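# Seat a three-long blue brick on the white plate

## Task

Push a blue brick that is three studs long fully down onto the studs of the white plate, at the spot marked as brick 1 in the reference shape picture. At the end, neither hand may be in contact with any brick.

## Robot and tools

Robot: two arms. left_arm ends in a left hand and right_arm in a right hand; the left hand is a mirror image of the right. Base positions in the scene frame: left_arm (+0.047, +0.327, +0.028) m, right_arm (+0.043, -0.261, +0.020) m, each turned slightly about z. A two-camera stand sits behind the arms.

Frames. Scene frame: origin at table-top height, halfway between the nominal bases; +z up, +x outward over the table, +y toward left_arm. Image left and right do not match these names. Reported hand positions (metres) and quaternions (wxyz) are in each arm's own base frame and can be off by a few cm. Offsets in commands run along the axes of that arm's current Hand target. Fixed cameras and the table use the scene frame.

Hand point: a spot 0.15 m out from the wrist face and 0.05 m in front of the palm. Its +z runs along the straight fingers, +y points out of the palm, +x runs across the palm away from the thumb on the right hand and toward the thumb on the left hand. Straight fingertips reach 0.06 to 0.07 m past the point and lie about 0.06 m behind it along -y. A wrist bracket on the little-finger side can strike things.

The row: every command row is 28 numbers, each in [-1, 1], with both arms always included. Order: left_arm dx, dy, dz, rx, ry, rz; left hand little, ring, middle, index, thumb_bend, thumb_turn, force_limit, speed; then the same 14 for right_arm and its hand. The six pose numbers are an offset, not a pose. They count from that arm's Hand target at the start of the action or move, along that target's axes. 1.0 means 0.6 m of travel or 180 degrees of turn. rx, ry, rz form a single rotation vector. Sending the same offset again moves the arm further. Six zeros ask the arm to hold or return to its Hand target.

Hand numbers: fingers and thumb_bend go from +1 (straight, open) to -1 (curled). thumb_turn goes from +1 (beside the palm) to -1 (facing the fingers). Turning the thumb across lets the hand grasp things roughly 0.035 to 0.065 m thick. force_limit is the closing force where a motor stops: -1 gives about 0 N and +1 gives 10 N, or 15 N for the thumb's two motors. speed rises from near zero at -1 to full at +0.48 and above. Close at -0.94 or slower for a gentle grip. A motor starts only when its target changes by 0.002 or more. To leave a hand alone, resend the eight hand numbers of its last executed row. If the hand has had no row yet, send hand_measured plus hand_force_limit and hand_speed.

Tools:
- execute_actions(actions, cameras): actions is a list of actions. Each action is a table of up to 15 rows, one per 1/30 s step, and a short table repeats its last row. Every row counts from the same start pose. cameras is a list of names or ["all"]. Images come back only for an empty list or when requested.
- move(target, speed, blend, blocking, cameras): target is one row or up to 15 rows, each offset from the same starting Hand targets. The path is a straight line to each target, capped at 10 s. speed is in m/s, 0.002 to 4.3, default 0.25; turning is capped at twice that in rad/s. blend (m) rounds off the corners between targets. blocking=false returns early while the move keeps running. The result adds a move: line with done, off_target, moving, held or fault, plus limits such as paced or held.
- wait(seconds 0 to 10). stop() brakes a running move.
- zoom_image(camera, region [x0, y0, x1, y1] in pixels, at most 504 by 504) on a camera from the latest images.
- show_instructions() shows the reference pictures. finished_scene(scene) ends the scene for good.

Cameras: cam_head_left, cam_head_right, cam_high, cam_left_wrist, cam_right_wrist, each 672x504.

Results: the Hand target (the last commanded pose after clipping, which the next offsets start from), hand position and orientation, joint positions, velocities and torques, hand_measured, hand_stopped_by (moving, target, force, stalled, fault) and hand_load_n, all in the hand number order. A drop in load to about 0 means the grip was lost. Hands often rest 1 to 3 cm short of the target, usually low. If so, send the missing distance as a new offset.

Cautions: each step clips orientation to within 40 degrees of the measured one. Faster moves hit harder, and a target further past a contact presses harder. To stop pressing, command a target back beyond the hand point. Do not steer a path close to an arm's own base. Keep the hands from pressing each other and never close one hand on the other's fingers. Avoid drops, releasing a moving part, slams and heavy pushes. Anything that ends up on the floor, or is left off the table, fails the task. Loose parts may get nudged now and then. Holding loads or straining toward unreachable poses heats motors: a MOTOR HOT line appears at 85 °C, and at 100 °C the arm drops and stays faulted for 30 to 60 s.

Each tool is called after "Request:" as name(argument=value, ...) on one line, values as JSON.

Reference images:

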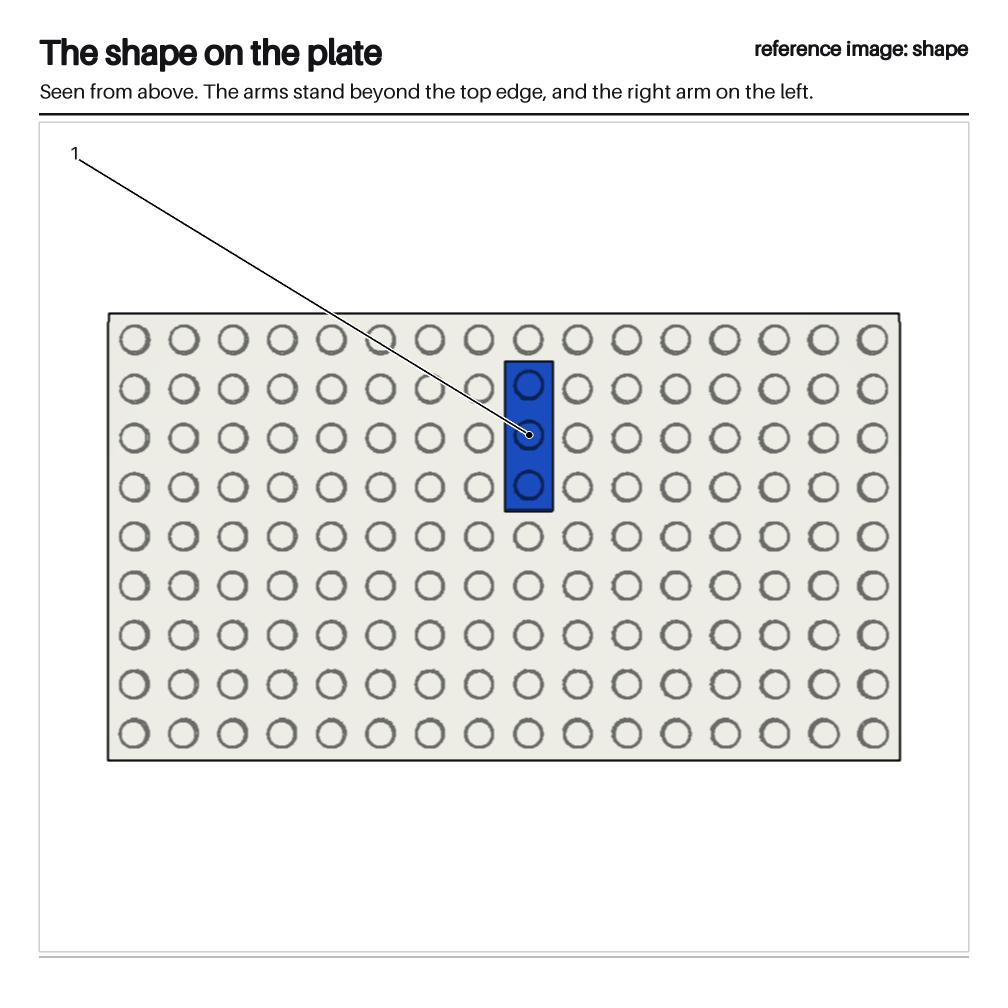

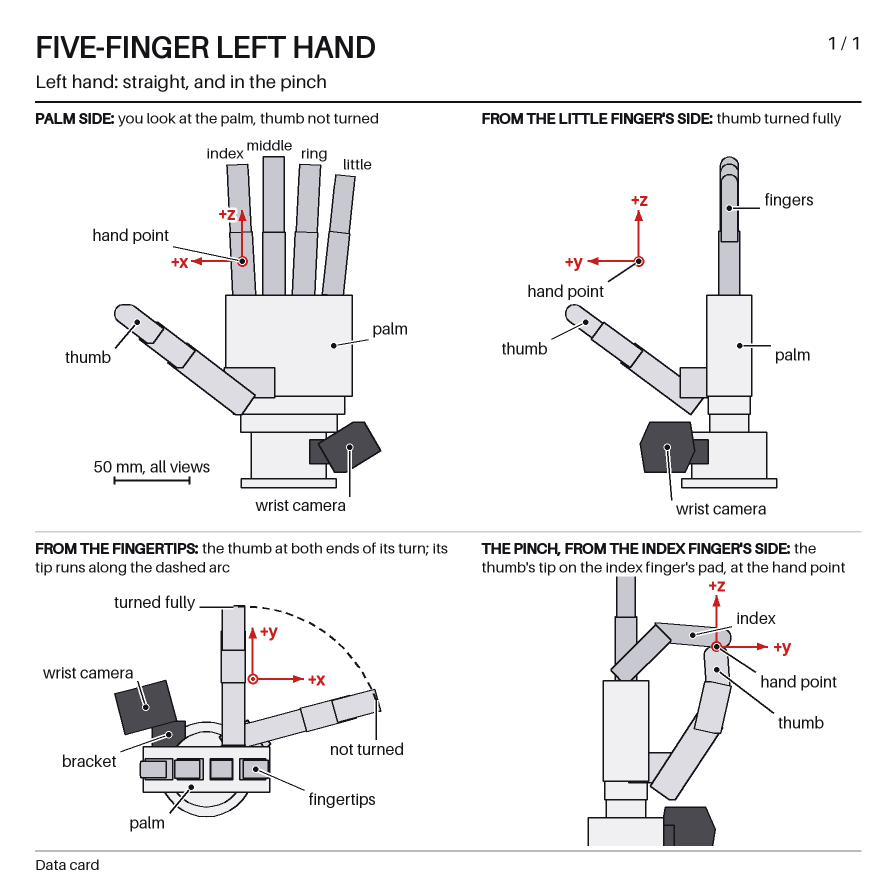

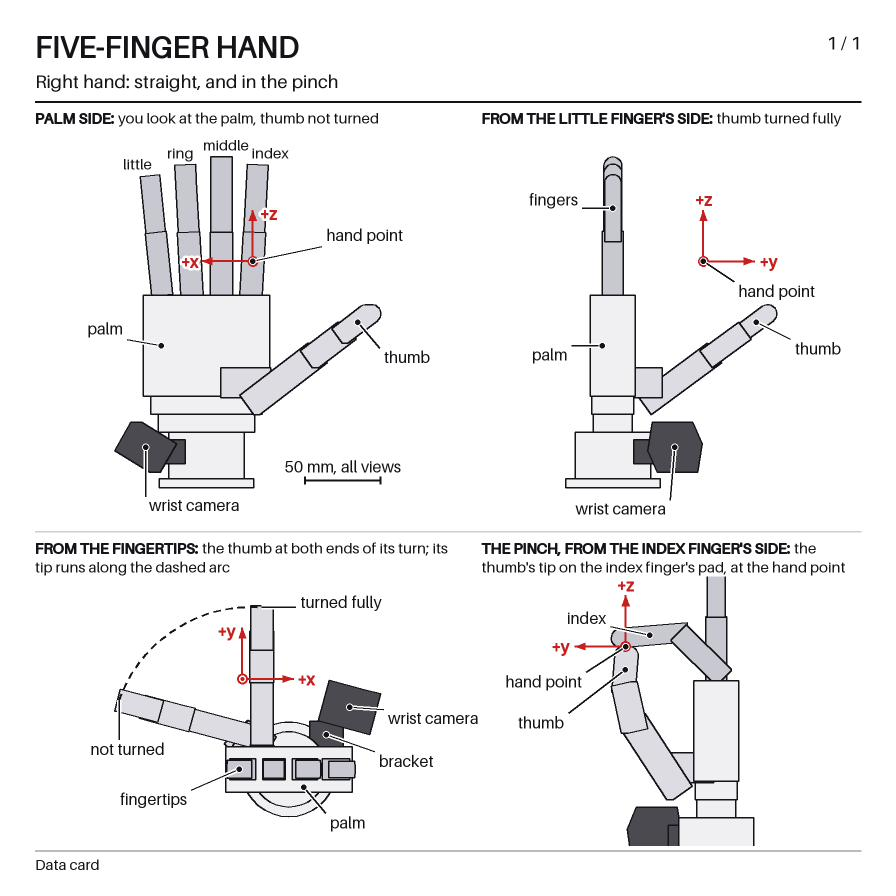

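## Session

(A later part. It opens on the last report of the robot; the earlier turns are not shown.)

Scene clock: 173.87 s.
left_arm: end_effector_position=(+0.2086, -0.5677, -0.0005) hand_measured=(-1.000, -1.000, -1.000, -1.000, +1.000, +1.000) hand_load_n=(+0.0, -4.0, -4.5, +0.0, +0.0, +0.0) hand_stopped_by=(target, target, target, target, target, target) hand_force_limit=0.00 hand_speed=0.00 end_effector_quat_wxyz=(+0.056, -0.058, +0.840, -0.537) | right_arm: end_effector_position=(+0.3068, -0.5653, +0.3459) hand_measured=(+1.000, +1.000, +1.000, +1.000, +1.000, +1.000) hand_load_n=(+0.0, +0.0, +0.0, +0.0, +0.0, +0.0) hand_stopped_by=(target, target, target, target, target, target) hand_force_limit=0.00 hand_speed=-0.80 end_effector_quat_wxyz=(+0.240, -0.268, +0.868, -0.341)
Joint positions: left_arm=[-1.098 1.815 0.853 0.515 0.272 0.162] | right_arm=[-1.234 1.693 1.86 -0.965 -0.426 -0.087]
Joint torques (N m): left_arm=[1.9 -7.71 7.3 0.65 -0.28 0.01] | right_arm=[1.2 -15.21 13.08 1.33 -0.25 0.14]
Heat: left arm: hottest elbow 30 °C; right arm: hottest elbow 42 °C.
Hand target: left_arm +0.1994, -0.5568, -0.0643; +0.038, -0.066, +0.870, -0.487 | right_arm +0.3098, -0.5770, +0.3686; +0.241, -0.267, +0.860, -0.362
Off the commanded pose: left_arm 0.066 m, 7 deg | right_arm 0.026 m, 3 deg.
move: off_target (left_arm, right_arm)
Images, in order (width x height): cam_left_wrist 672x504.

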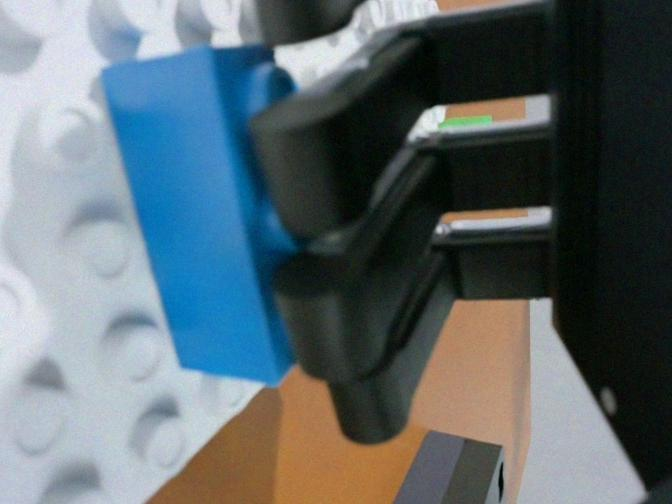

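Request:
zoom_image(camera="cam_left_wrist", region=[90, 40, 190, 200])

Request:
zoom_image(camera="cam_left_wrist", region=[120, 240, 300, 420])

Scaled by 3.150 from the camera's 672x504 image, which has a finer 960x720 frame.

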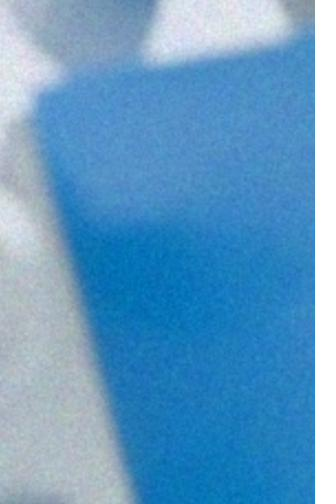

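Scaled by 2.800 from the camera's 672x504 image, which has a finer 960x720 frame.

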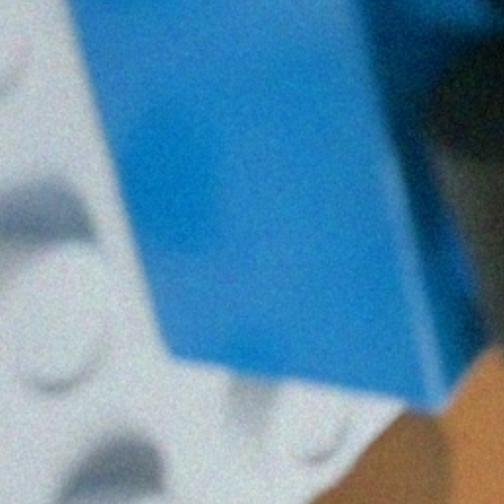

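Request:
move(target=[-0.003,0.0359,-0.0012,-0.004,0,0,-1,-1,-1,-1,1,1,0,0.0,0,0,0,0,0,0,1,1,1,1,1,1,0,-0.8], speed=0.03, cameras=["cam_left_wrist"])

Scene clock: 175.87 s.
left_arm: end_effector_position=(+0.2091, -0.5699, -0.0006) hand_measured=(-1.000, -1.000, -1.000, -1.000, +1.000, +1.000) hand_load_n=(+0.0, -4.5, -6.0, +0.0, +0.0, +0.0) hand_stopped_by=(target, target, target, target, target, target) hand_force_limit=0.00 hand_speed=0.00 end_effector_quat_wxyz=(+0.056, -0.056, +0.836, -0.543) | right_arm: end_effector_position=(+0.3068, -0.5653, +0.3459) hand_measured=(+1.000, +1.000, +1.000, +1.000, +1.000, +1.000) hand_load_n=(-0.5, +0.0, +0.0, +0.0, +0.0, +0.0) hand_stopped_by=(target, target, target, target, target, target) hand_force_limit=0.00 hand_speed=-0.80 end_effector_quat_wxyz=(+0.240, -0.268, +0.868, -0.341)
Joint positions: left_arm=[-1.098 1.823 0.853 0.535 0.276 0.162] | right_arm=[-1.234 1.693 1.86 -0.965 -0.426 -0.087]
Joint torques (N m): left_arm=[2.32 -7.53 4.74 1.18 -0.05 0.07] | right_arm=[1.26 -15.15 13.09 1.33 -0.27 0.15]
Heat: left arm: hottest elbow 30 °C; right arm: hottest elbow 42 °C.
Hand target: left_arm +0.1994, -0.5448, -0.0823; +0.038, -0.067, +0.873, -0.481 | right_arm +0.3098, -0.5770, +0.3686; +0.241, -0.267, +0.860, -0.362
Off the commanded pose: left_arm 0.086 m, 9 deg | right_arm 0.026 m, 3 deg.
move: off_target (left_arm, right_arm)
Images, in order (width x height): cam_left_wrist 672x504.

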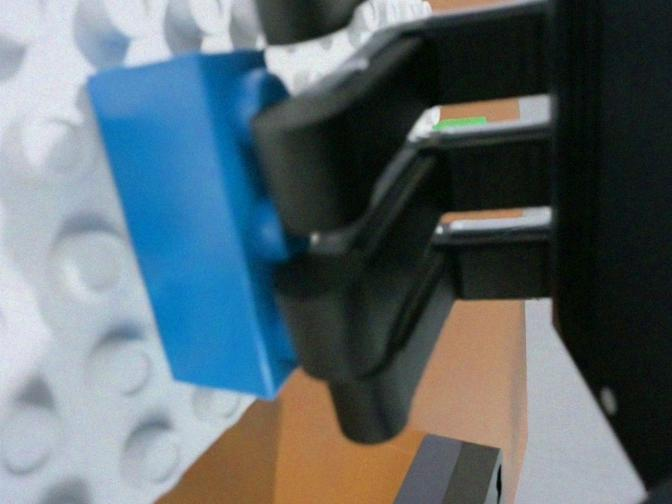

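Request:
move(target=[[-0.0092,-0.150,-0.0378,0.0468,0,0,-1,-1,-1,-1,1,1,0,0.0,0,0,0,0,0,0,1,1,1,1,1,1,0,-0.8],[-0.0162,-0.2598,-0.0813,0.0468,0,0,-1,-1,-1,-1,1,1,0,0.0,0,0,0,0,0,0,1,1,1,1,1,1,0,-0.8]], speed=[0.06,0.05], cameras=["cam_left_wrist"])

Scene clock: 180.43 s.
left_arm: end_effector_position=(+0.2071, -0.5703, +0.0527) hand_measured=(-1.000, -1.000, -1.000, -1.000, +1.000, +1.000) hand_load_n=(+0.0, +0.0, +0.0, +0.5, +0.0, +0.0) hand_stopped_by=(target, target, target, target, target, target) hand_force_limit=0.00 hand_speed=0.00 end_effector_quat_wxyz=(+0.040, -0.060, +0.846, -0.528) | right_arm: end_effector_position=(+0.3068, -0.5653, +0.3459) hand_measured=(+1.000, +1.000, +1.000, +1.000, +1.000, +1.000) hand_load_n=(+0.0, +0.0, +0.0, +0.0, +0.0, -0.5) hand_stopped_by=(target, target, target, target, target, target) hand_force_limit=0.00 hand_speed=-0.80 end_effector_quat_wxyz=(+0.240, -0.268, +0.868, -0.341)
Joint positions: left_arm=[-1.095 1.697 0.907 0.314 0.295 0.154] | right_arm=[-1.234 1.693 1.86 -0.965 -0.426 -0.087]
Joint torques (N m): left_arm=[2.37 -15.62 11.88 1.72 0.22 -0.21] | right_arm=[1.03 -15.33 13.09 1.33 -0.27 0.14]
Heat: left arm: hottest elbow 29 °C; right arm: hottest elbow 42 °C.
Hand target: left_arm +0.2153, -0.5847, +0.0755; +0.043, -0.064, +0.835, -0.544 | right_arm +0.3098, -0.5770, +0.3686; +0.241, -0.267, +0.860, -0.362
Off the commanded pose: left_arm 0.028 m, 2 deg | right_arm 0.026 m, 3 deg.
move: off_target (left_arm, right_arm)
Images, in order (width x height): cam_left_wrist 672x504.

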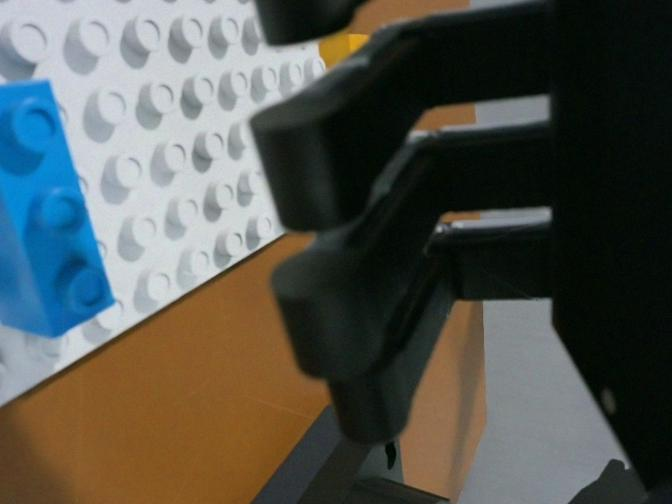

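Request:
move(target=[[-0.0052,-0.0958,-0.0303,0,0,0,-1,-1,-1,-1,1,1,0,0.0,0,0,0,0,0,0,1,1,1,1,1,1,0,-0.8],[-0.0417,-0.0829,-0.1477,-0.165,0,0,1,1,1,1,1,1,0,0.0,0,0,0,0,0,0,1,1,1,1,1,1,0,-0.8]], speed=[0.08,0.15], blend=[0.02,0], cameras=["cam_left_wrist","cam_head_left"])

Scene clock: 185.17 s.
left_arm: end_effector_position=(+0.2175, -0.5087, +0.1498) hand_measured=(+1.000, +1.000, +1.000, +1.000, +1.000, +1.000) hand_load_n=(+0.0, +0.0, +0.0, +0.0, +0.0, +0.0) hand_stopped_by=(target, target, target, target, target, target) hand_force_limit=0.00 hand_speed=0.00 end_effector_quat_wxyz=(+0.017, -0.077, +0.949, -0.306) | right_arm: end_effector_position=(+0.3068, -0.5653, +0.3459) hand_measured=(+1.000, +1.000, +1.000, +1.000, +1.000, +1.000) hand_load_n=(+0.0, +0.0, +0.0, +0.0, +0.0, +0.0) hand_stopped_by=(target, target, target, target, target, target) hand_force_limit=0.00 hand_speed=-0.80 end_effector_quat_wxyz=(+0.240, -0.268, +0.868, -0.341)
Joint positions: left_arm=[-1.069 1.579 1.3 -0.701 0.209 0.275] | right_arm=[-1.234 1.693 1.86 -0.965 -0.426 -0.087]
Joint torques (N m): left_arm=[2.78 -13.8 14.89 1.16 0.13 0.12] | right_arm=[1.08 -15.21 13.09 1.35 -0.25 0.15]
Heat: left arm: hottest elbow 30 °C; right arm: hottest elbow 42 °C.
Hand target: left_arm +0.2304, -0.5207, +0.1569; +0.025, -0.072, +0.947, -0.312 | right_arm +0.3098, -0.5770, +0.3686; +0.241, -0.267, +0.860, -0.362
Off the commanded pose: left_arm 0.019 m, 1 deg | right_arm 0.026 m, 3 deg.
move: off_target (left_arm, right_arm); target 2's new numbers were sent with left_arm's hand 0.019 m and 1 deg from that target
Images, in order (width x height): cam_head_left 672x504, cam_left_wrist 672x504.

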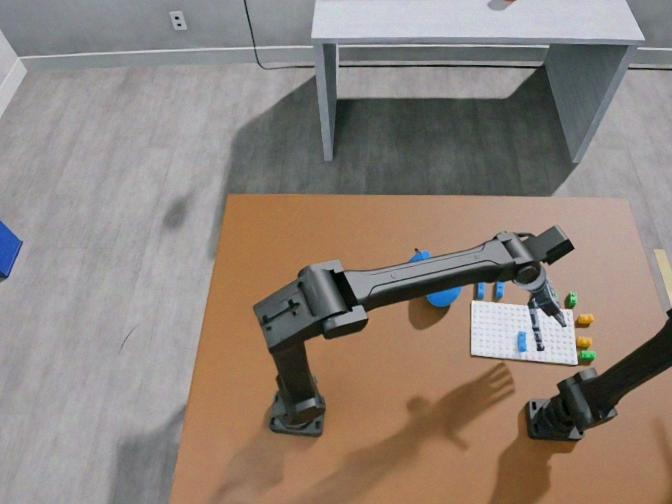

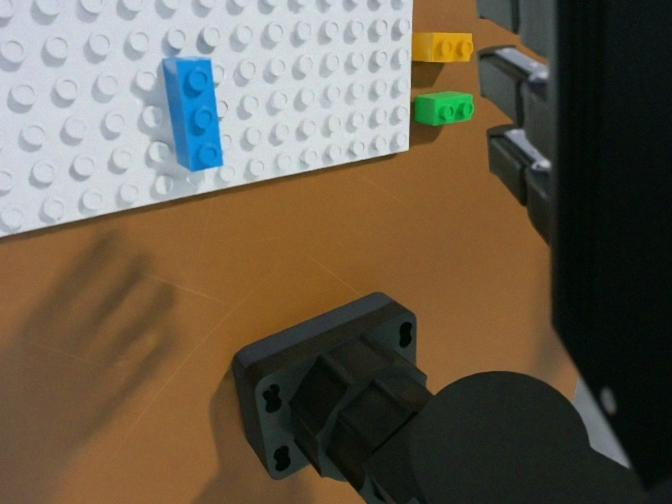

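Request:
zoom_image(camera="cam_left_wrist", region=[0, 0, 420, 250])

Request:
zoom_image(camera="cam_left_wrist", region=[110, 30, 260, 220])

Scaled by 1.200 from the camera's 672x504 image, which has a finer 960x720 frame.

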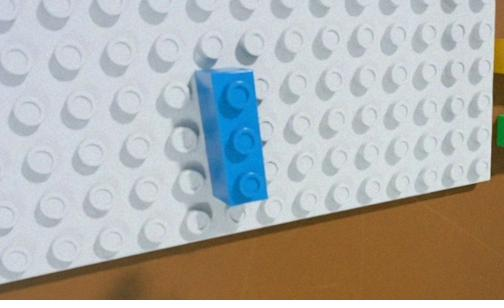

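Scaled by 2.653 from the camera's 672x504 image, which has a finer 960x720 frame.

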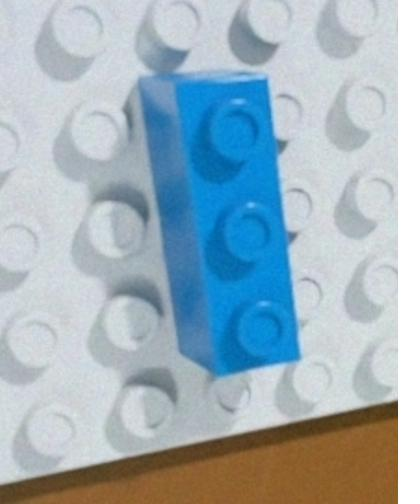

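Request:
zoom_image(camera="cam_left_wrist", region=[140, 110, 250, 200])

Request:
zoom_image(camera="cam_left_wrist", region=[130, 30, 240, 120])

Scaled by 4.582 from the camera's 672x504 image, which has a finer 960x720 frame.

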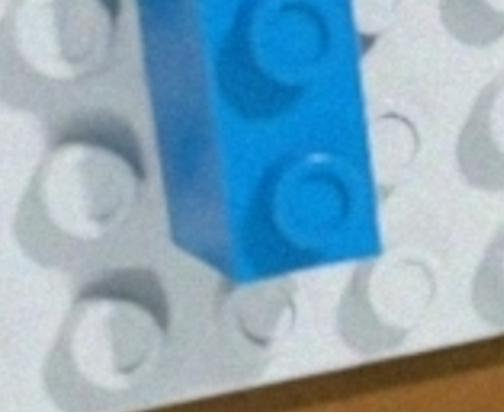

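Scaled by 4.582 from the camera's 672x504 image, which has a finer 960x720 frame.

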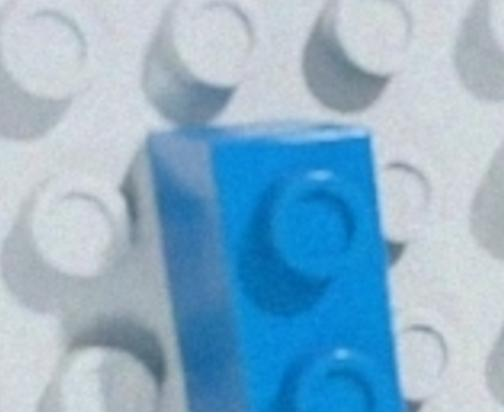

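Request:
move(target=[0.0002,0.0595,0.0804,0,0,0,1,1,1,1,1,1,0,0.0,0,0,0,0,0,0,1,1,1,1,1,1,0,-0.8], speed=0.08, cameras=["cam_left_wrist"])

Scene clock: 190.47 s.
left_arm: end_effector_position=(+0.2248, -0.5220, +0.1138) hand_measured=(+1.000, +1.000, +1.000, +1.000, +1.000, +1.000) hand_load_n=(+0.0, -0.5, +0.0, -0.5, +0.0, +0.0) hand_stopped_by=(target, target, target, target, target, target) hand_force_limit=0.00 hand_speed=0.00 end_effector_quat_wxyz=(+0.024, -0.075, +0.944, -0.322) | right_arm: end_effector_position=(+0.3068, -0.5653, +0.3459) hand_measured=(+1.000, +1.000, +1.000, +1.000, +1.000, +1.000) hand_load_n=(+0.0, +0.0, +0.0, +0.0, +0.0, +0.0) hand_stopped_by=(target, target, target, target, target, target) hand_force_limit=0.00 hand_speed=-0.80 end_effector_quat_wxyz=(+0.240, -0.268, +0.868, -0.341)
Joint positions: left_arm=[-1.069 1.627 1.25 -0.567 0.209 0.275] | right_arm=[-1.234 1.693 1.86 -0.965 -0.426 -0.087]
Joint torques (N m): left_arm=[2.37 -14.15 9.76 1.88 0.11 0.13] | right_arm=[1.03 -15.33 13.09 1.32 -0.26 0.15]
Heat: left arm: hottest elbow 30 °C; right arm: hottest elbow 42 °C.
Hand target: left_arm +0.2303, -0.5206, +0.0968; +0.025, -0.072, +0.947, -0.312 | right_arm +0.3098, -0.5770, +0.3686; +0.241, -0.267, +0.860, -0.362
Off the commanded pose: left_arm 0.018 m, 1 deg | right_arm 0.026 m, 3 deg.
move: off_target (left_arm, right_arm)
Images, in order (width x height): cam_left_wrist 672x504.

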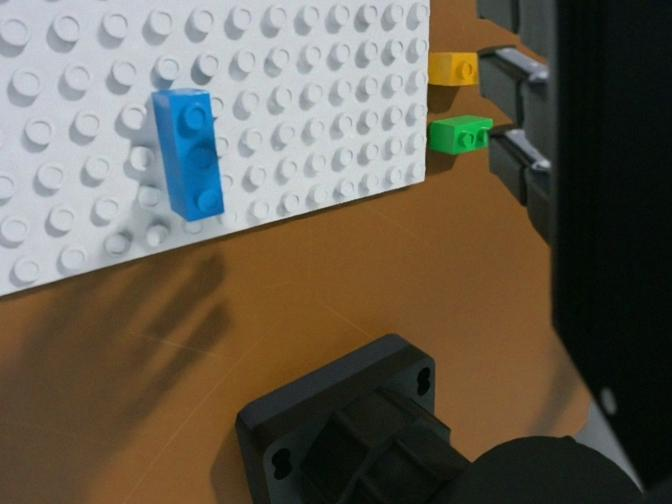

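Request:
zoom_image(camera="cam_left_wrist", region=[130, 130, 250, 260])

Request:
zoom_image(camera="cam_left_wrist", region=[110, 40, 230, 170])

Scaled by 3.877 from the camera's 672x504 image, which has a finer 960x720 frame.

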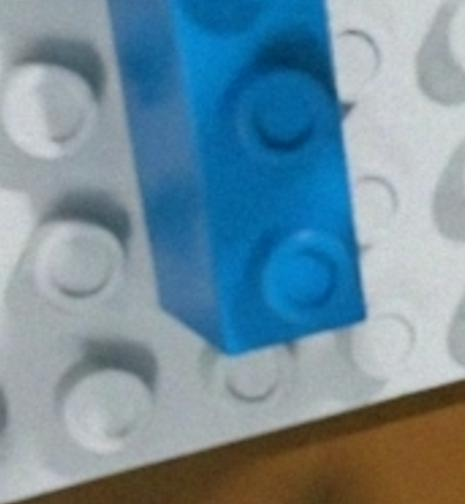

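Scaled by 3.877 from the camera's 672x504 image, which has a finer 960x720 frame.

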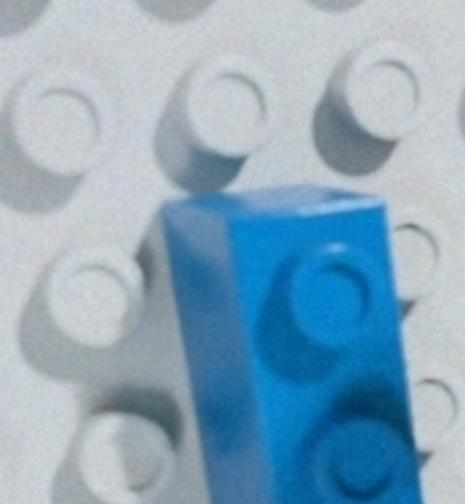

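Request:
move(target=[0.0258,0.0223,0.1012,0.1453,0.0430,0.0185,1,1,1,1,1,1,0,0.0,0,0,0,0,0,0,1,1,1,1,1,1,0,-0.8], speed=0.12, cameras=["cam_left_wrist"])

Scene clock: 197.97 s.
left_arm: end_effector_position=(+0.2178, -0.5517, +0.0574) hand_measured=(+1.000, +1.000, +1.000, +1.000, +1.000, +1.000) hand_load_n=(+0.0, +0.0, +0.0, +0.0, +0.0, -0.5) hand_stopped_by=(target, target, target, target, target, target) hand_force_limit=0.00 hand_speed=0.00 end_effector_quat_wxyz=(-0.005, -0.003, +0.848, -0.530) | right_arm: end_effector_position=(+0.3068, -0.5653, +0.3459) hand_measured=(+1.000, +1.000, +1.000, +1.000, +1.000, +1.000) hand_load_n=(+0.0, +0.0, +0.0, +0.0, +0.0, +0.0) hand_stopped_by=(target, target, target, target, target, target) hand_force_limit=0.00 hand_speed=-0.80 end_effector_quat_wxyz=(+0.240, -0.268, +0.868, -0.341)
Joint positions: left_arm=[-1.015 1.693 0.928 0.241 0.5 0.257] | right_arm=[-1.234 1.693 1.86 -0.965 -0.426 -0.087]
Joint torques (N m): left_arm=[2.49 -13.27 7.91 2.3 0.41 -0.14] | right_arm=[1.14 -15.38 13.05 1.36 -0.27 0.14]
Heat: left arm: hottest elbow 30 °C; right arm: hottest elbow 42 °C.
Hand target: left_arm +0.2191, -0.5480, +0.0400; -0.014, -0.016, +0.853, -0.521 | right_arm +0.3098, -0.5770, +0.3686; +0.241, -0.267, +0.860, -0.362
Off the commanded pose: left_arm 0.018 m, 2 deg | right_arm 0.026 m, 3 deg.
move: off_target (left_arm, right_arm)
Images, in order (width x height): cam_left_wrist 672x504.

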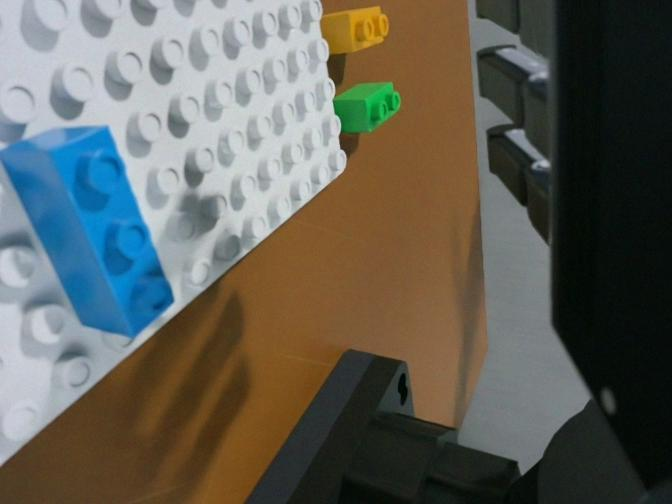

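Request:
zoom_image(camera="cam_left_wrist", region=[0, 40, 180, 220])

Request:
zoom_image(camera="cam_left_wrist", region=[0, 220, 180, 400])

Scaled by 2.800 from the camera's 672x504 image, which has a finer 960x720 frame.

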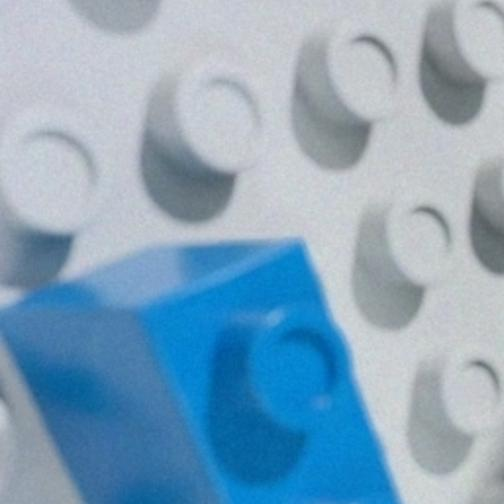

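Scaled by 2.800 from the camera's 672x504 image, which has a finer 960x720 frame.

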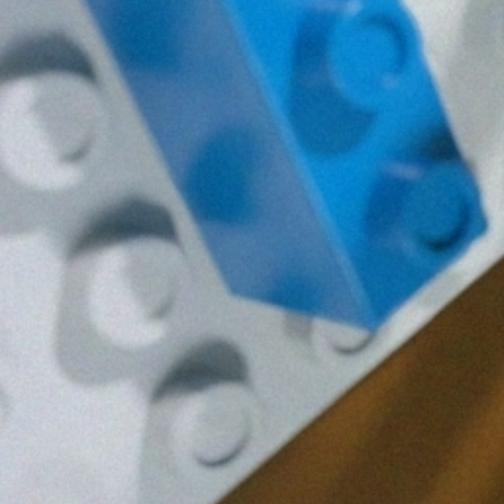

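Request:
zoom_image(camera="cam_left_wrist", region=[100, 140, 280, 320])

Request:
zoom_image(camera="cam_left_wrist", region=[0, 60, 340, 400])

Scaled by 2.800 from the camera's 672x504 image, which has a finer 960x720 frame.

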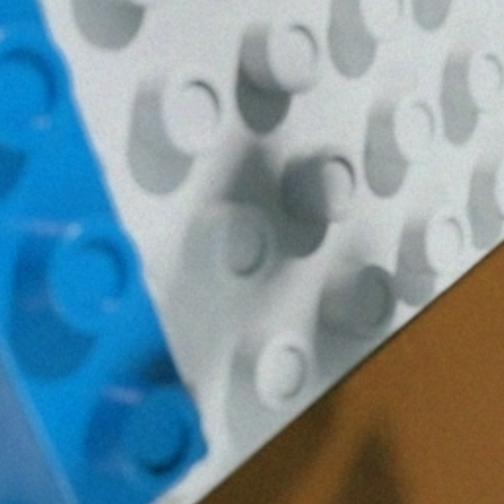

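Scaled by 1.482 from the camera's 672x504 image, which has a finer 960x720 frame.

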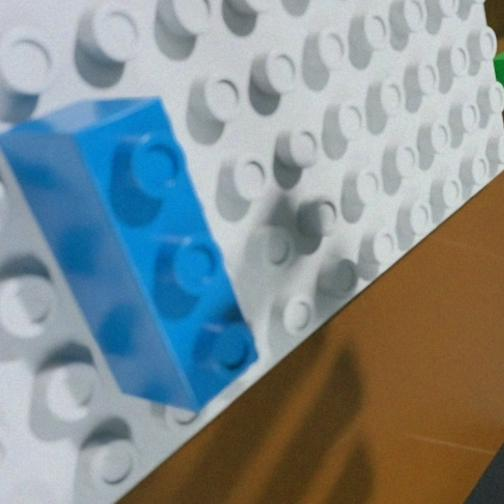

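Request:
move(target=[-0.0022,0.049,0.0139,-0.030,0,0,1,1,1,1,1,1,0,0.0,0,0,0,0,0,0,1,1,1,1,1,1,0,-0.8], speed=0.06, cameras=["cam_left_wrist"])

Scene clock: 205.97 s.
left_arm: end_effector_position=(+0.2149, -0.5383, +0.0209) hand_measured=(+1.000, +1.000, +1.000, +1.000, +1.000, +1.000) hand_load_n=(+0.0, +0.0, +0.0, +0.0, +0.0, +0.0) hand_stopped_by=(target, target, target, target, target, target) hand_force_limit=0.00 hand_speed=0.00 end_effector_quat_wxyz=(-0.016, -0.020, +0.872, -0.488) | right_arm: end_effector_position=(+0.3068, -0.5653, +0.3459) hand_measured=(+1.000, +1.000, +1.000, +1.000, +1.000, +1.000) hand_load_n=(+0.0, +0.0, +0.0, +0.0, +0.0, +0.0) hand_stopped_by=(target, target, target, target, target, target) hand_force_limit=0.00 hand_speed=-0.80 end_effector_quat_wxyz=(+0.240, -0.268, +0.868, -0.341)
Joint positions: left_arm=[-1.015 1.738 0.928 0.181 0.474 0.264] | right_arm=[-1.234 1.693 1.86 -0.965 -0.426 -0.087]
Joint torques (N m): left_arm=[2.26 -12.57 10.07 1.65 0.21 0.18] | right_arm=[1.08 -15.15 13.09 1.35 -0.25 0.14]
Heat: left arm: hottest elbow 30 °C; right arm: hottest elbow 42 °C.
Hand target: left_arm +0.2192, -0.5421, +0.0102; -0.015, -0.016, +0.877, -0.481 | right_arm +0.3098, -0.5770, +0.3686; +0.241, -0.267, +0.860, -0.362
Off the commanded pose: left_arm 0.012 m, 1 deg | right_arm 0.026 m, 3 deg.
move: off_target (left_arm, right_arm)
Images, in order (width x height): cam_left_wrist 672x504.

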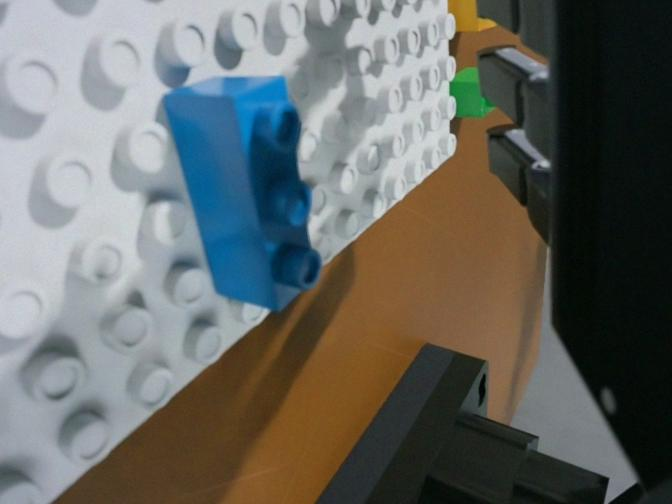

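Request:
zoom_image(camera="cam_left_wrist", region=[100, 10, 300, 210])

Request:
zoom_image(camera="cam_left_wrist", region=[130, 200, 330, 400])

Scaled by 2.520 from the camera's 672x504 image, which has a finer 960x720 frame.

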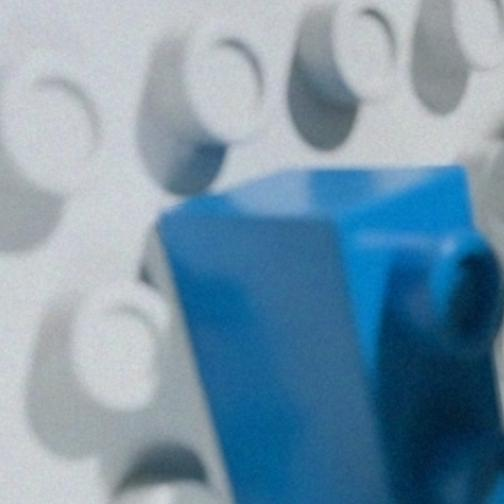

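Scaled by 2.520 from the camera's 672x504 image, which has a finer 960x720 frame.

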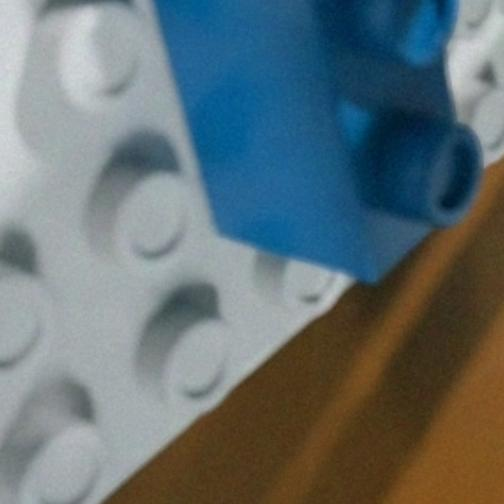

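Request:
zoom_image(camera="cam_left_wrist", region=[130, 70, 210, 150])

Request:
zoom_image(camera="cam_left_wrist", region=[190, 250, 290, 350])

Scaled by 6.300 from the camera's 672x504 image, which has a finer 960x720 frame.

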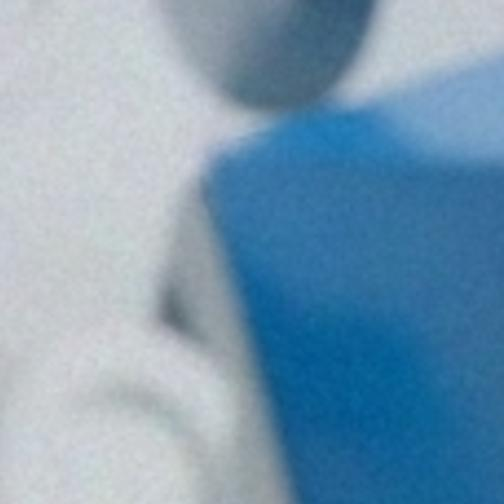

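Scaled by 5.040 from the camera's 672x504 image, which has a finer 960x720 frame.

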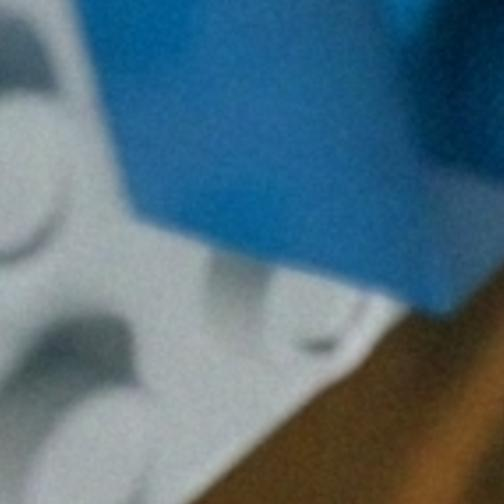

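Request:
move(target=[[0.0215,-0.1328,-0.0378,0.0382,-0.0452,-0.0095,1,1,1,1,1,1,0,0.0,0,0,0,0,0,0,1,1,1,1,1,1,0,-0.8],[0.0215,-0.1335,-0.0378,0.0382,-0.0452,-0.0095,-1,-1,-1,-1,1,1,0,0.2,0,0,0,0,0,0,1,1,1,1,1,1,0,-0.8],[0.0333,-0.0117,0.0215,0.0382,-0.0452,-0.0095,-1,-1,-1,-1,1,1,0,0.2,0,0,0,0,0,0,1,1,1,1,1,1,0,-0.8]], speed=[0.12,0.1,0.08], cameras=["cam_left_wrist"])

Scene clock: 216.77 s.
left_arm: end_effector_position=(+0.2055, -0.5574, +0.0256) hand_measured=(-1.000, -1.000, -1.000, -1.000, +1.000, +1.000) hand_load_n=(+0.0, +0.0, +0.0, +0.0, +0.5, +0.0) hand_stopped_by=(target, target, target, target, target, target) hand_force_limit=0.00 hand_speed=0.20 end_effector_quat_wxyz=(+0.050, -0.057, +0.840, -0.537) | right_arm: end_effector_position=(+0.3068, -0.5653, +0.3459) hand_measured=(+1.000, +1.000, +1.000, +1.000, +1.000, +1.000) hand_load_n=(+0.0, +0.0, +0.0, +0.0, -0.5, +0.0) hand_stopped_by=(target, target, target, target, target, target) hand_force_limit=0.00 hand_speed=-0.80 end_effector_quat_wxyz=(+0.240, -0.268, +0.868, -0.341)
Joint positions: left_arm=[-1.09 1.734 0.836 0.445 0.29 0.164] | right_arm=[-1.234 1.693 1.86 -0.965 -0.426 -0.087]
Joint torques (N m): left_arm=[1.32 -13.1 7.65 2.62 0.03 -0.19] | right_arm=[1.03 -15.27 13.09 1.32 -0.26 0.16]
Heat: left arm: hottest elbow 30 °C; right arm: hottest elbow 42 °C.
Hand target: left_arm +0.1993, -0.5569, +0.0098; +0.041, -0.064, +0.845, -0.529 | right_arm +0.3098, -0.5770, +0.3686; +0.241, -0.267, +0.860, -0.362
Off the commanded pose: left_arm 0.017 m, 2 deg | right_arm 0.026 m, 3 deg.
move: off_target (left_arm, right_arm)
Images, in order (width x height): cam_left_wrist 672x504.

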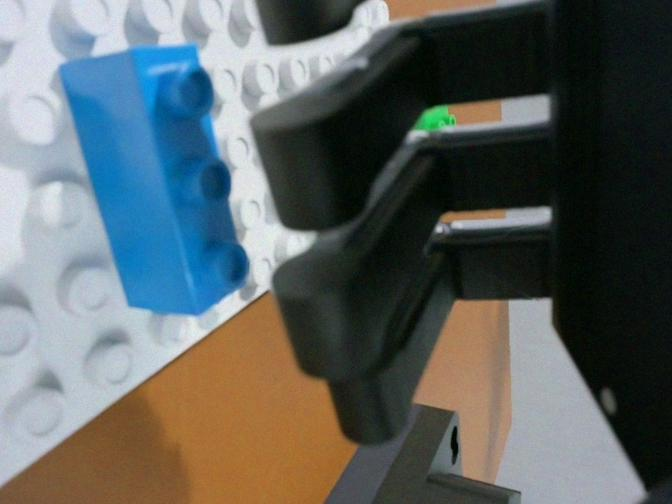

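Request:
move(target=[[0,0.0358,0.0178,-0.008,0,0,-1,-1,-1,-1,1,1,0,0.2,0,0,0,0,0,0,1,1,1,1,1,1,0,-0.8]], speed=0.04)

Scene clock: 218.63 s.
left_arm: end_effector_position=(+0.2046, -0.5562, +0.0022) hand_measured=(-1.000, -1.000, -1.000, -1.000, +1.000, +1.000) hand_load_n=(+0.0, +0.0, +0.0, +0.0, +0.0, +0.0) hand_stopped_by=(target, target, target, target, target, target) hand_force_limit=0.00 hand_speed=0.20 end_effector_quat_wxyz=(+0.048, -0.060, +0.847, -0.526) | right_arm: end_effector_position=(+0.3068, -0.5653, +0.3459) hand_measured=(+1.000, +1.000, +1.000, +1.000, +1.000, +1.000) hand_load_n=(+0.0, +0.0, -0.5, +0.0, +0.0, -0.5) hand_stopped_by=(target, target, target, target, target, target) hand_force_limit=0.00 hand_speed=-0.80 end_effector_quat_wxyz=(+0.240, -0.268, +0.868, -0.341)
Joint positions: left_arm=[-1.092 1.783 0.836 0.469 0.283 0.163] | right_arm=[-1.234 1.693 1.86 -0.965 -0.426 -0.087]
Joint torques (N m): left_arm=[0.38 -12.98 7.6 2.59 0.06 -0.11] | right_arm=[1.14 -15.38 13.09 1.35 -0.26 0.16]
Heat: left arm: hottest elbow 30 °C; right arm: hottest elbow 42 °C.
Hand target: left_arm +0.1995, -0.5572, -0.0141; +0.040, -0.064, +0.851, -0.519 | right_arm +0.3098, -0.5770, +0.3686; +0.241, -0.267, +0.860, -0.362
Off the commanded pose: left_arm 0.017 m, 1 deg | right_arm 0.026 m, 3 deg.
move: off_target (left_arm, right_arm)

Request:
move(target=[[-0.0019,0.0416,0.0066,-0.008,0,0,-1,-1,-1,-1,1,1,0,0.2,0,0,0,0,0,0,1,1,1,1,1,1,0,-0.8]], speed=0.04)

Scene clock: 220.17 s.
left_arm: end_effector_position=(+0.2068, -0.5604, +0.0011) hand_measured=(-1.000, -1.000, -1.000, -1.000, +1.000, +1.000) hand_load_n=(+0.0, -1.5, -1.0, +0.0, +0.0, -0.5) hand_stopped_by=(target, target, target, target, target, target) hand_force_limit=0.00 hand_speed=0.20 end_effector_quat_wxyz=(+0.052, -0.058, +0.841, -0.536) | right_arm: end_effector_position=(+0.3068, -0.5653, +0.3459) hand_measured=(+1.000, +1.000, +1.000, +1.000, +1.000, +1.000) hand_load_n=(+0.0, +0.0, +0.0, +0.0, +0.0, +0.0) hand_stopped_by=(target, target, target, target, target, target) hand_force_limit=0.00 hand_speed=-0.80 end_effector_quat_wxyz=(+0.240, -0.268, +0.868, -0.341)
Joint positions: left_arm=[-1.092 1.798 0.836 0.508 0.283 0.163] | right_arm=[-1.234 1.693 1.86 -0.965 -0.426 -0.087]
Joint torques (N m): left_arm=[1.2 -10.4 6.06 1.95 0.11 -0.07] | right_arm=[1.26 -15.27 13.07 1.36 -0.26 0.15]
Heat: left arm: hottest elbow 30 °C; right arm: hottest elbow 43 °C.
Hand target: left_arm +0.1994, -0.5492, -0.0381; +0.040, -0.065, +0.858, -0.508 | right_arm +0.3098, -0.5770, +0.3686; +0.241, -0.267, +0.860, -0.362
Off the commanded pose: left_arm 0.041 m, 4 deg | right_arm 0.026 m, 3 deg.
move: off_target (left_arm, right_arm)

Request:
move(target=[[-0.0029,0.0534,0.0067,-0.008,0,0,-1,-1,-1,-1,1,1,0,0.2,0,0,0,0,0,0,1,1,1,1,1,1,0,-0.8]], speed=0.04)

Scene clock: 221.70 s.
left_arm: end_effector_position=(+0.2070, -0.5613, +0.0001) hand_measured=(-1.000, -1.000, -1.000, -1.000, +1.000, +1.000) hand_load_n=(+0.0, -2.0, -4.5, +0.0, -0.5, +0.0) hand_stopped_by=(target, target, target, target, target, target) hand_force_limit=0.00 hand_speed=0.20 end_effector_quat_wxyz=(+0.056, -0.053, +0.832, -0.549) | right_arm: end_effector_position=(+0.3068, -0.5653, +0.3459) hand_measured=(+1.000, +1.000, +1.000, +1.000, +1.000, +1.000) hand_load_n=(+0.0, +0.0, +0.0, +0.0, +0.0, +0.0) hand_stopped_by=(target, target, target, target, target, target) hand_force_limit=0.00 hand_speed=-0.80 end_effector_quat_wxyz=(+0.240, -0.268, +0.868, -0.341)
Joint positions: left_arm=[-1.091 1.811 0.821 0.571 0.29 0.163] | right_arm=[-1.234 1.693 1.86 -0.965 -0.426 -0.087]
Joint torques (N m): left_arm=[1.38 -8.06 4.3 1.28 0.05 0.1] | right_arm=[1.08 -15.21 13.09 1.37 -0.25 0.16]
Heat: left arm: hottest elbow 30 °C; right arm: hottest elbow 43 °C.
Hand target: left_arm +0.1993, -0.5372, -0.0682; +0.039, -0.065, +0.864, -0.497 | right_arm +0.3098, -0.5770, +0.3686; +0.241, -0.267, +0.860, -0.362
Off the commanded pose: left_arm 0.073 m, 7 deg | right_arm 0.026 m, 3 deg.
move: off_target (left_arm, right_arm)

Request:
move(target=[[-0.0029,0.0532,0.008,-0.008,0,0,-1,-1,-1,-1,1,1,0,0.2,0,0,0,0,0,0,1,1,1,1,1,1,0,-0.8]], speed=0.04)

Scene clock: 223.33 s.
left_arm: end_effector_position=(+0.2084, -0.5593, -0.0018) hand_measured=(-1.000, -1.000, -1.000, -1.000, +1.000, +1.000) hand_load_n=(+0.0, -2.5, -7.5, +0.0, +0.0, +0.0) hand_stopped_by=(target, target, target, target, target, target) hand_force_limit=0.00 hand_speed=0.20 end_effector_quat_wxyz=(+0.058, -0.050, +0.824, -0.561) | right_arm: end_effector_position=(+0.3068, -0.5653, +0.3459) hand_measured=(+1.000, +1.000, +1.000, +1.000, +1.000, +1.000) hand_load_n=(+0.0, -0.5, +0.0, +0.0, +0.0, +0.0) hand_stopped_by=(target, target, target, target, target, target) hand_force_limit=0.00 hand_speed=-0.80 end_effector_quat_wxyz=(+0.240, -0.268, +0.868, -0.341)
Joint positions: left_arm=[-1.084 1.824 0.802 0.633 0.301 0.163] | right_arm=[-1.234 1.693 1.86 -0.965 -0.426 -0.087]
Joint torques (N m): left_arm=[2.32 -5.54 3.25 0.7 -0.26 0.25] | right_arm=[1.2 -15.27 13.05 1.36 -0.26 0.16]
Heat: left arm: hottest elbow 30 °C; right arm: hottest elbow 43 °C.
Hand target: left_arm +0.1992, -0.5251, -0.0982; +0.038, -0.066, +0.870, -0.486 | right_arm +0.3098, -0.5770, +0.3686; +0.241, -0.267, +0.860, -0.362
Off the commanded pose: left_arm 0.103 m, 11 deg | right_arm 0.026 m, 3 deg.
move: off_target (left_arm, right_arm)

Request:
move(target=[[0.0025,-0.180,-0.038,0.055,0,0,-1,-1,-1,-1,1,1,0,0.2,0,0,0,0,0,0,1,1,1,1,1,1,0,-0.8],[-0.005,-0.289,-0.0828,0.055,0,0,-1,-1,-1,-1,1,1,0,0.2,0,0,0,0,0,0,1,1,1,1,1,1,0,-0.8]], speed=[0.07, 0.06], cameras=["cam_left_wrist", "cam_high"])

Scene clock: 227.43 s.
left_arm: end_effector_position=(+0.2052, -0.5574, +0.0540) hand_measured=(-1.000, -1.000, -1.000, -1.000, +1.000, +1.000) hand_load_n=(+0.0, +0.0, +0.0, +0.0, +0.0, +0.0) hand_stopped_by=(target, target, target, target, target, target) hand_force_limit=0.00 hand_speed=0.20 end_effector_quat_wxyz=(+0.043, -0.061, +0.835, -0.545) | right_arm: end_effector_position=(+0.3068, -0.5653, +0.3459) hand_measured=(+1.000, +1.000, +1.000, +1.000, +1.000, +1.000) hand_load_n=(+0.0, +0.0, +0.0, +0.0, +0.0, +0.0) hand_stopped_by=(target, target, target, target, target, target) hand_force_limit=0.00 hand_speed=-0.80 end_effector_quat_wxyz=(+0.240, -0.268, +0.868, -0.341)
Joint positions: left_arm=[-1.084 1.673 0.846 0.391 0.305 0.145] | right_arm=[-1.234 1.693 1.86 -0.965 -0.426 -0.087]
Joint torques (N m): left_arm=[1.44 -16.21 11.73 1.94 0.27 -0.17] | right_arm=[1.08 -15.15 13.09 1.35 -0.25 0.15]
Heat: left arm: hottest elbow 30 °C; right arm: hottest elbow 43 °C.
Hand target: left_arm +0.2092, -0.5728, +0.0755; +0.043, -0.062, +0.825, -0.560 | right_arm +0.3098, -0.5770, +0.3686; +0.241, -0.267, +0.860, -0.362
Off the commanded pose: left_arm 0.027 m, 2 deg | right_arm 0.026 m, 3 deg.
move: off_target (left_arm, right_arm)
Images, in order (width x height): cam_high 672x504, cam_left_wrist 672x504.

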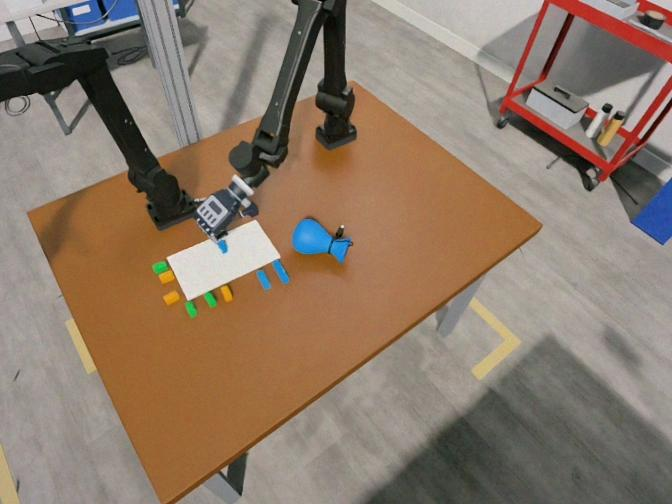

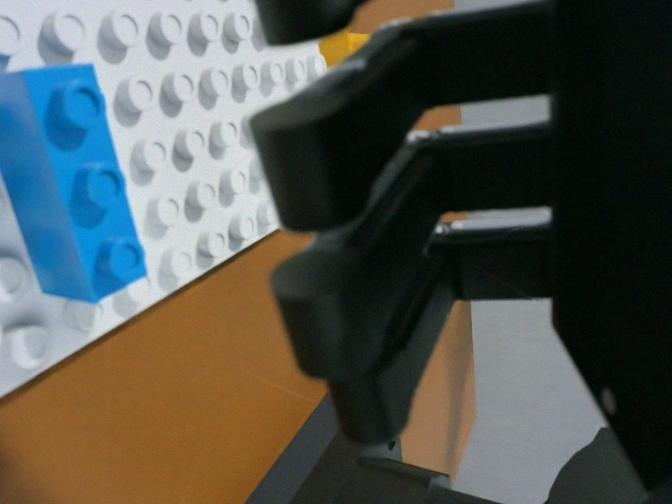

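Request:
zoom_image(camera="cam_left_wrist", region=[0, 40, 200, 340])

Scaled by 1.680 from the camera's 672x504 image, which has a finer 960x720 frame.

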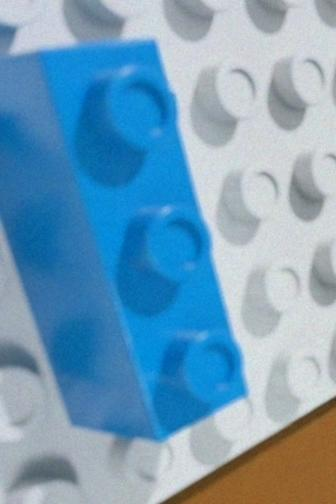

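Request:
finished_scene(scene=3)

The scene is finished: the task was done.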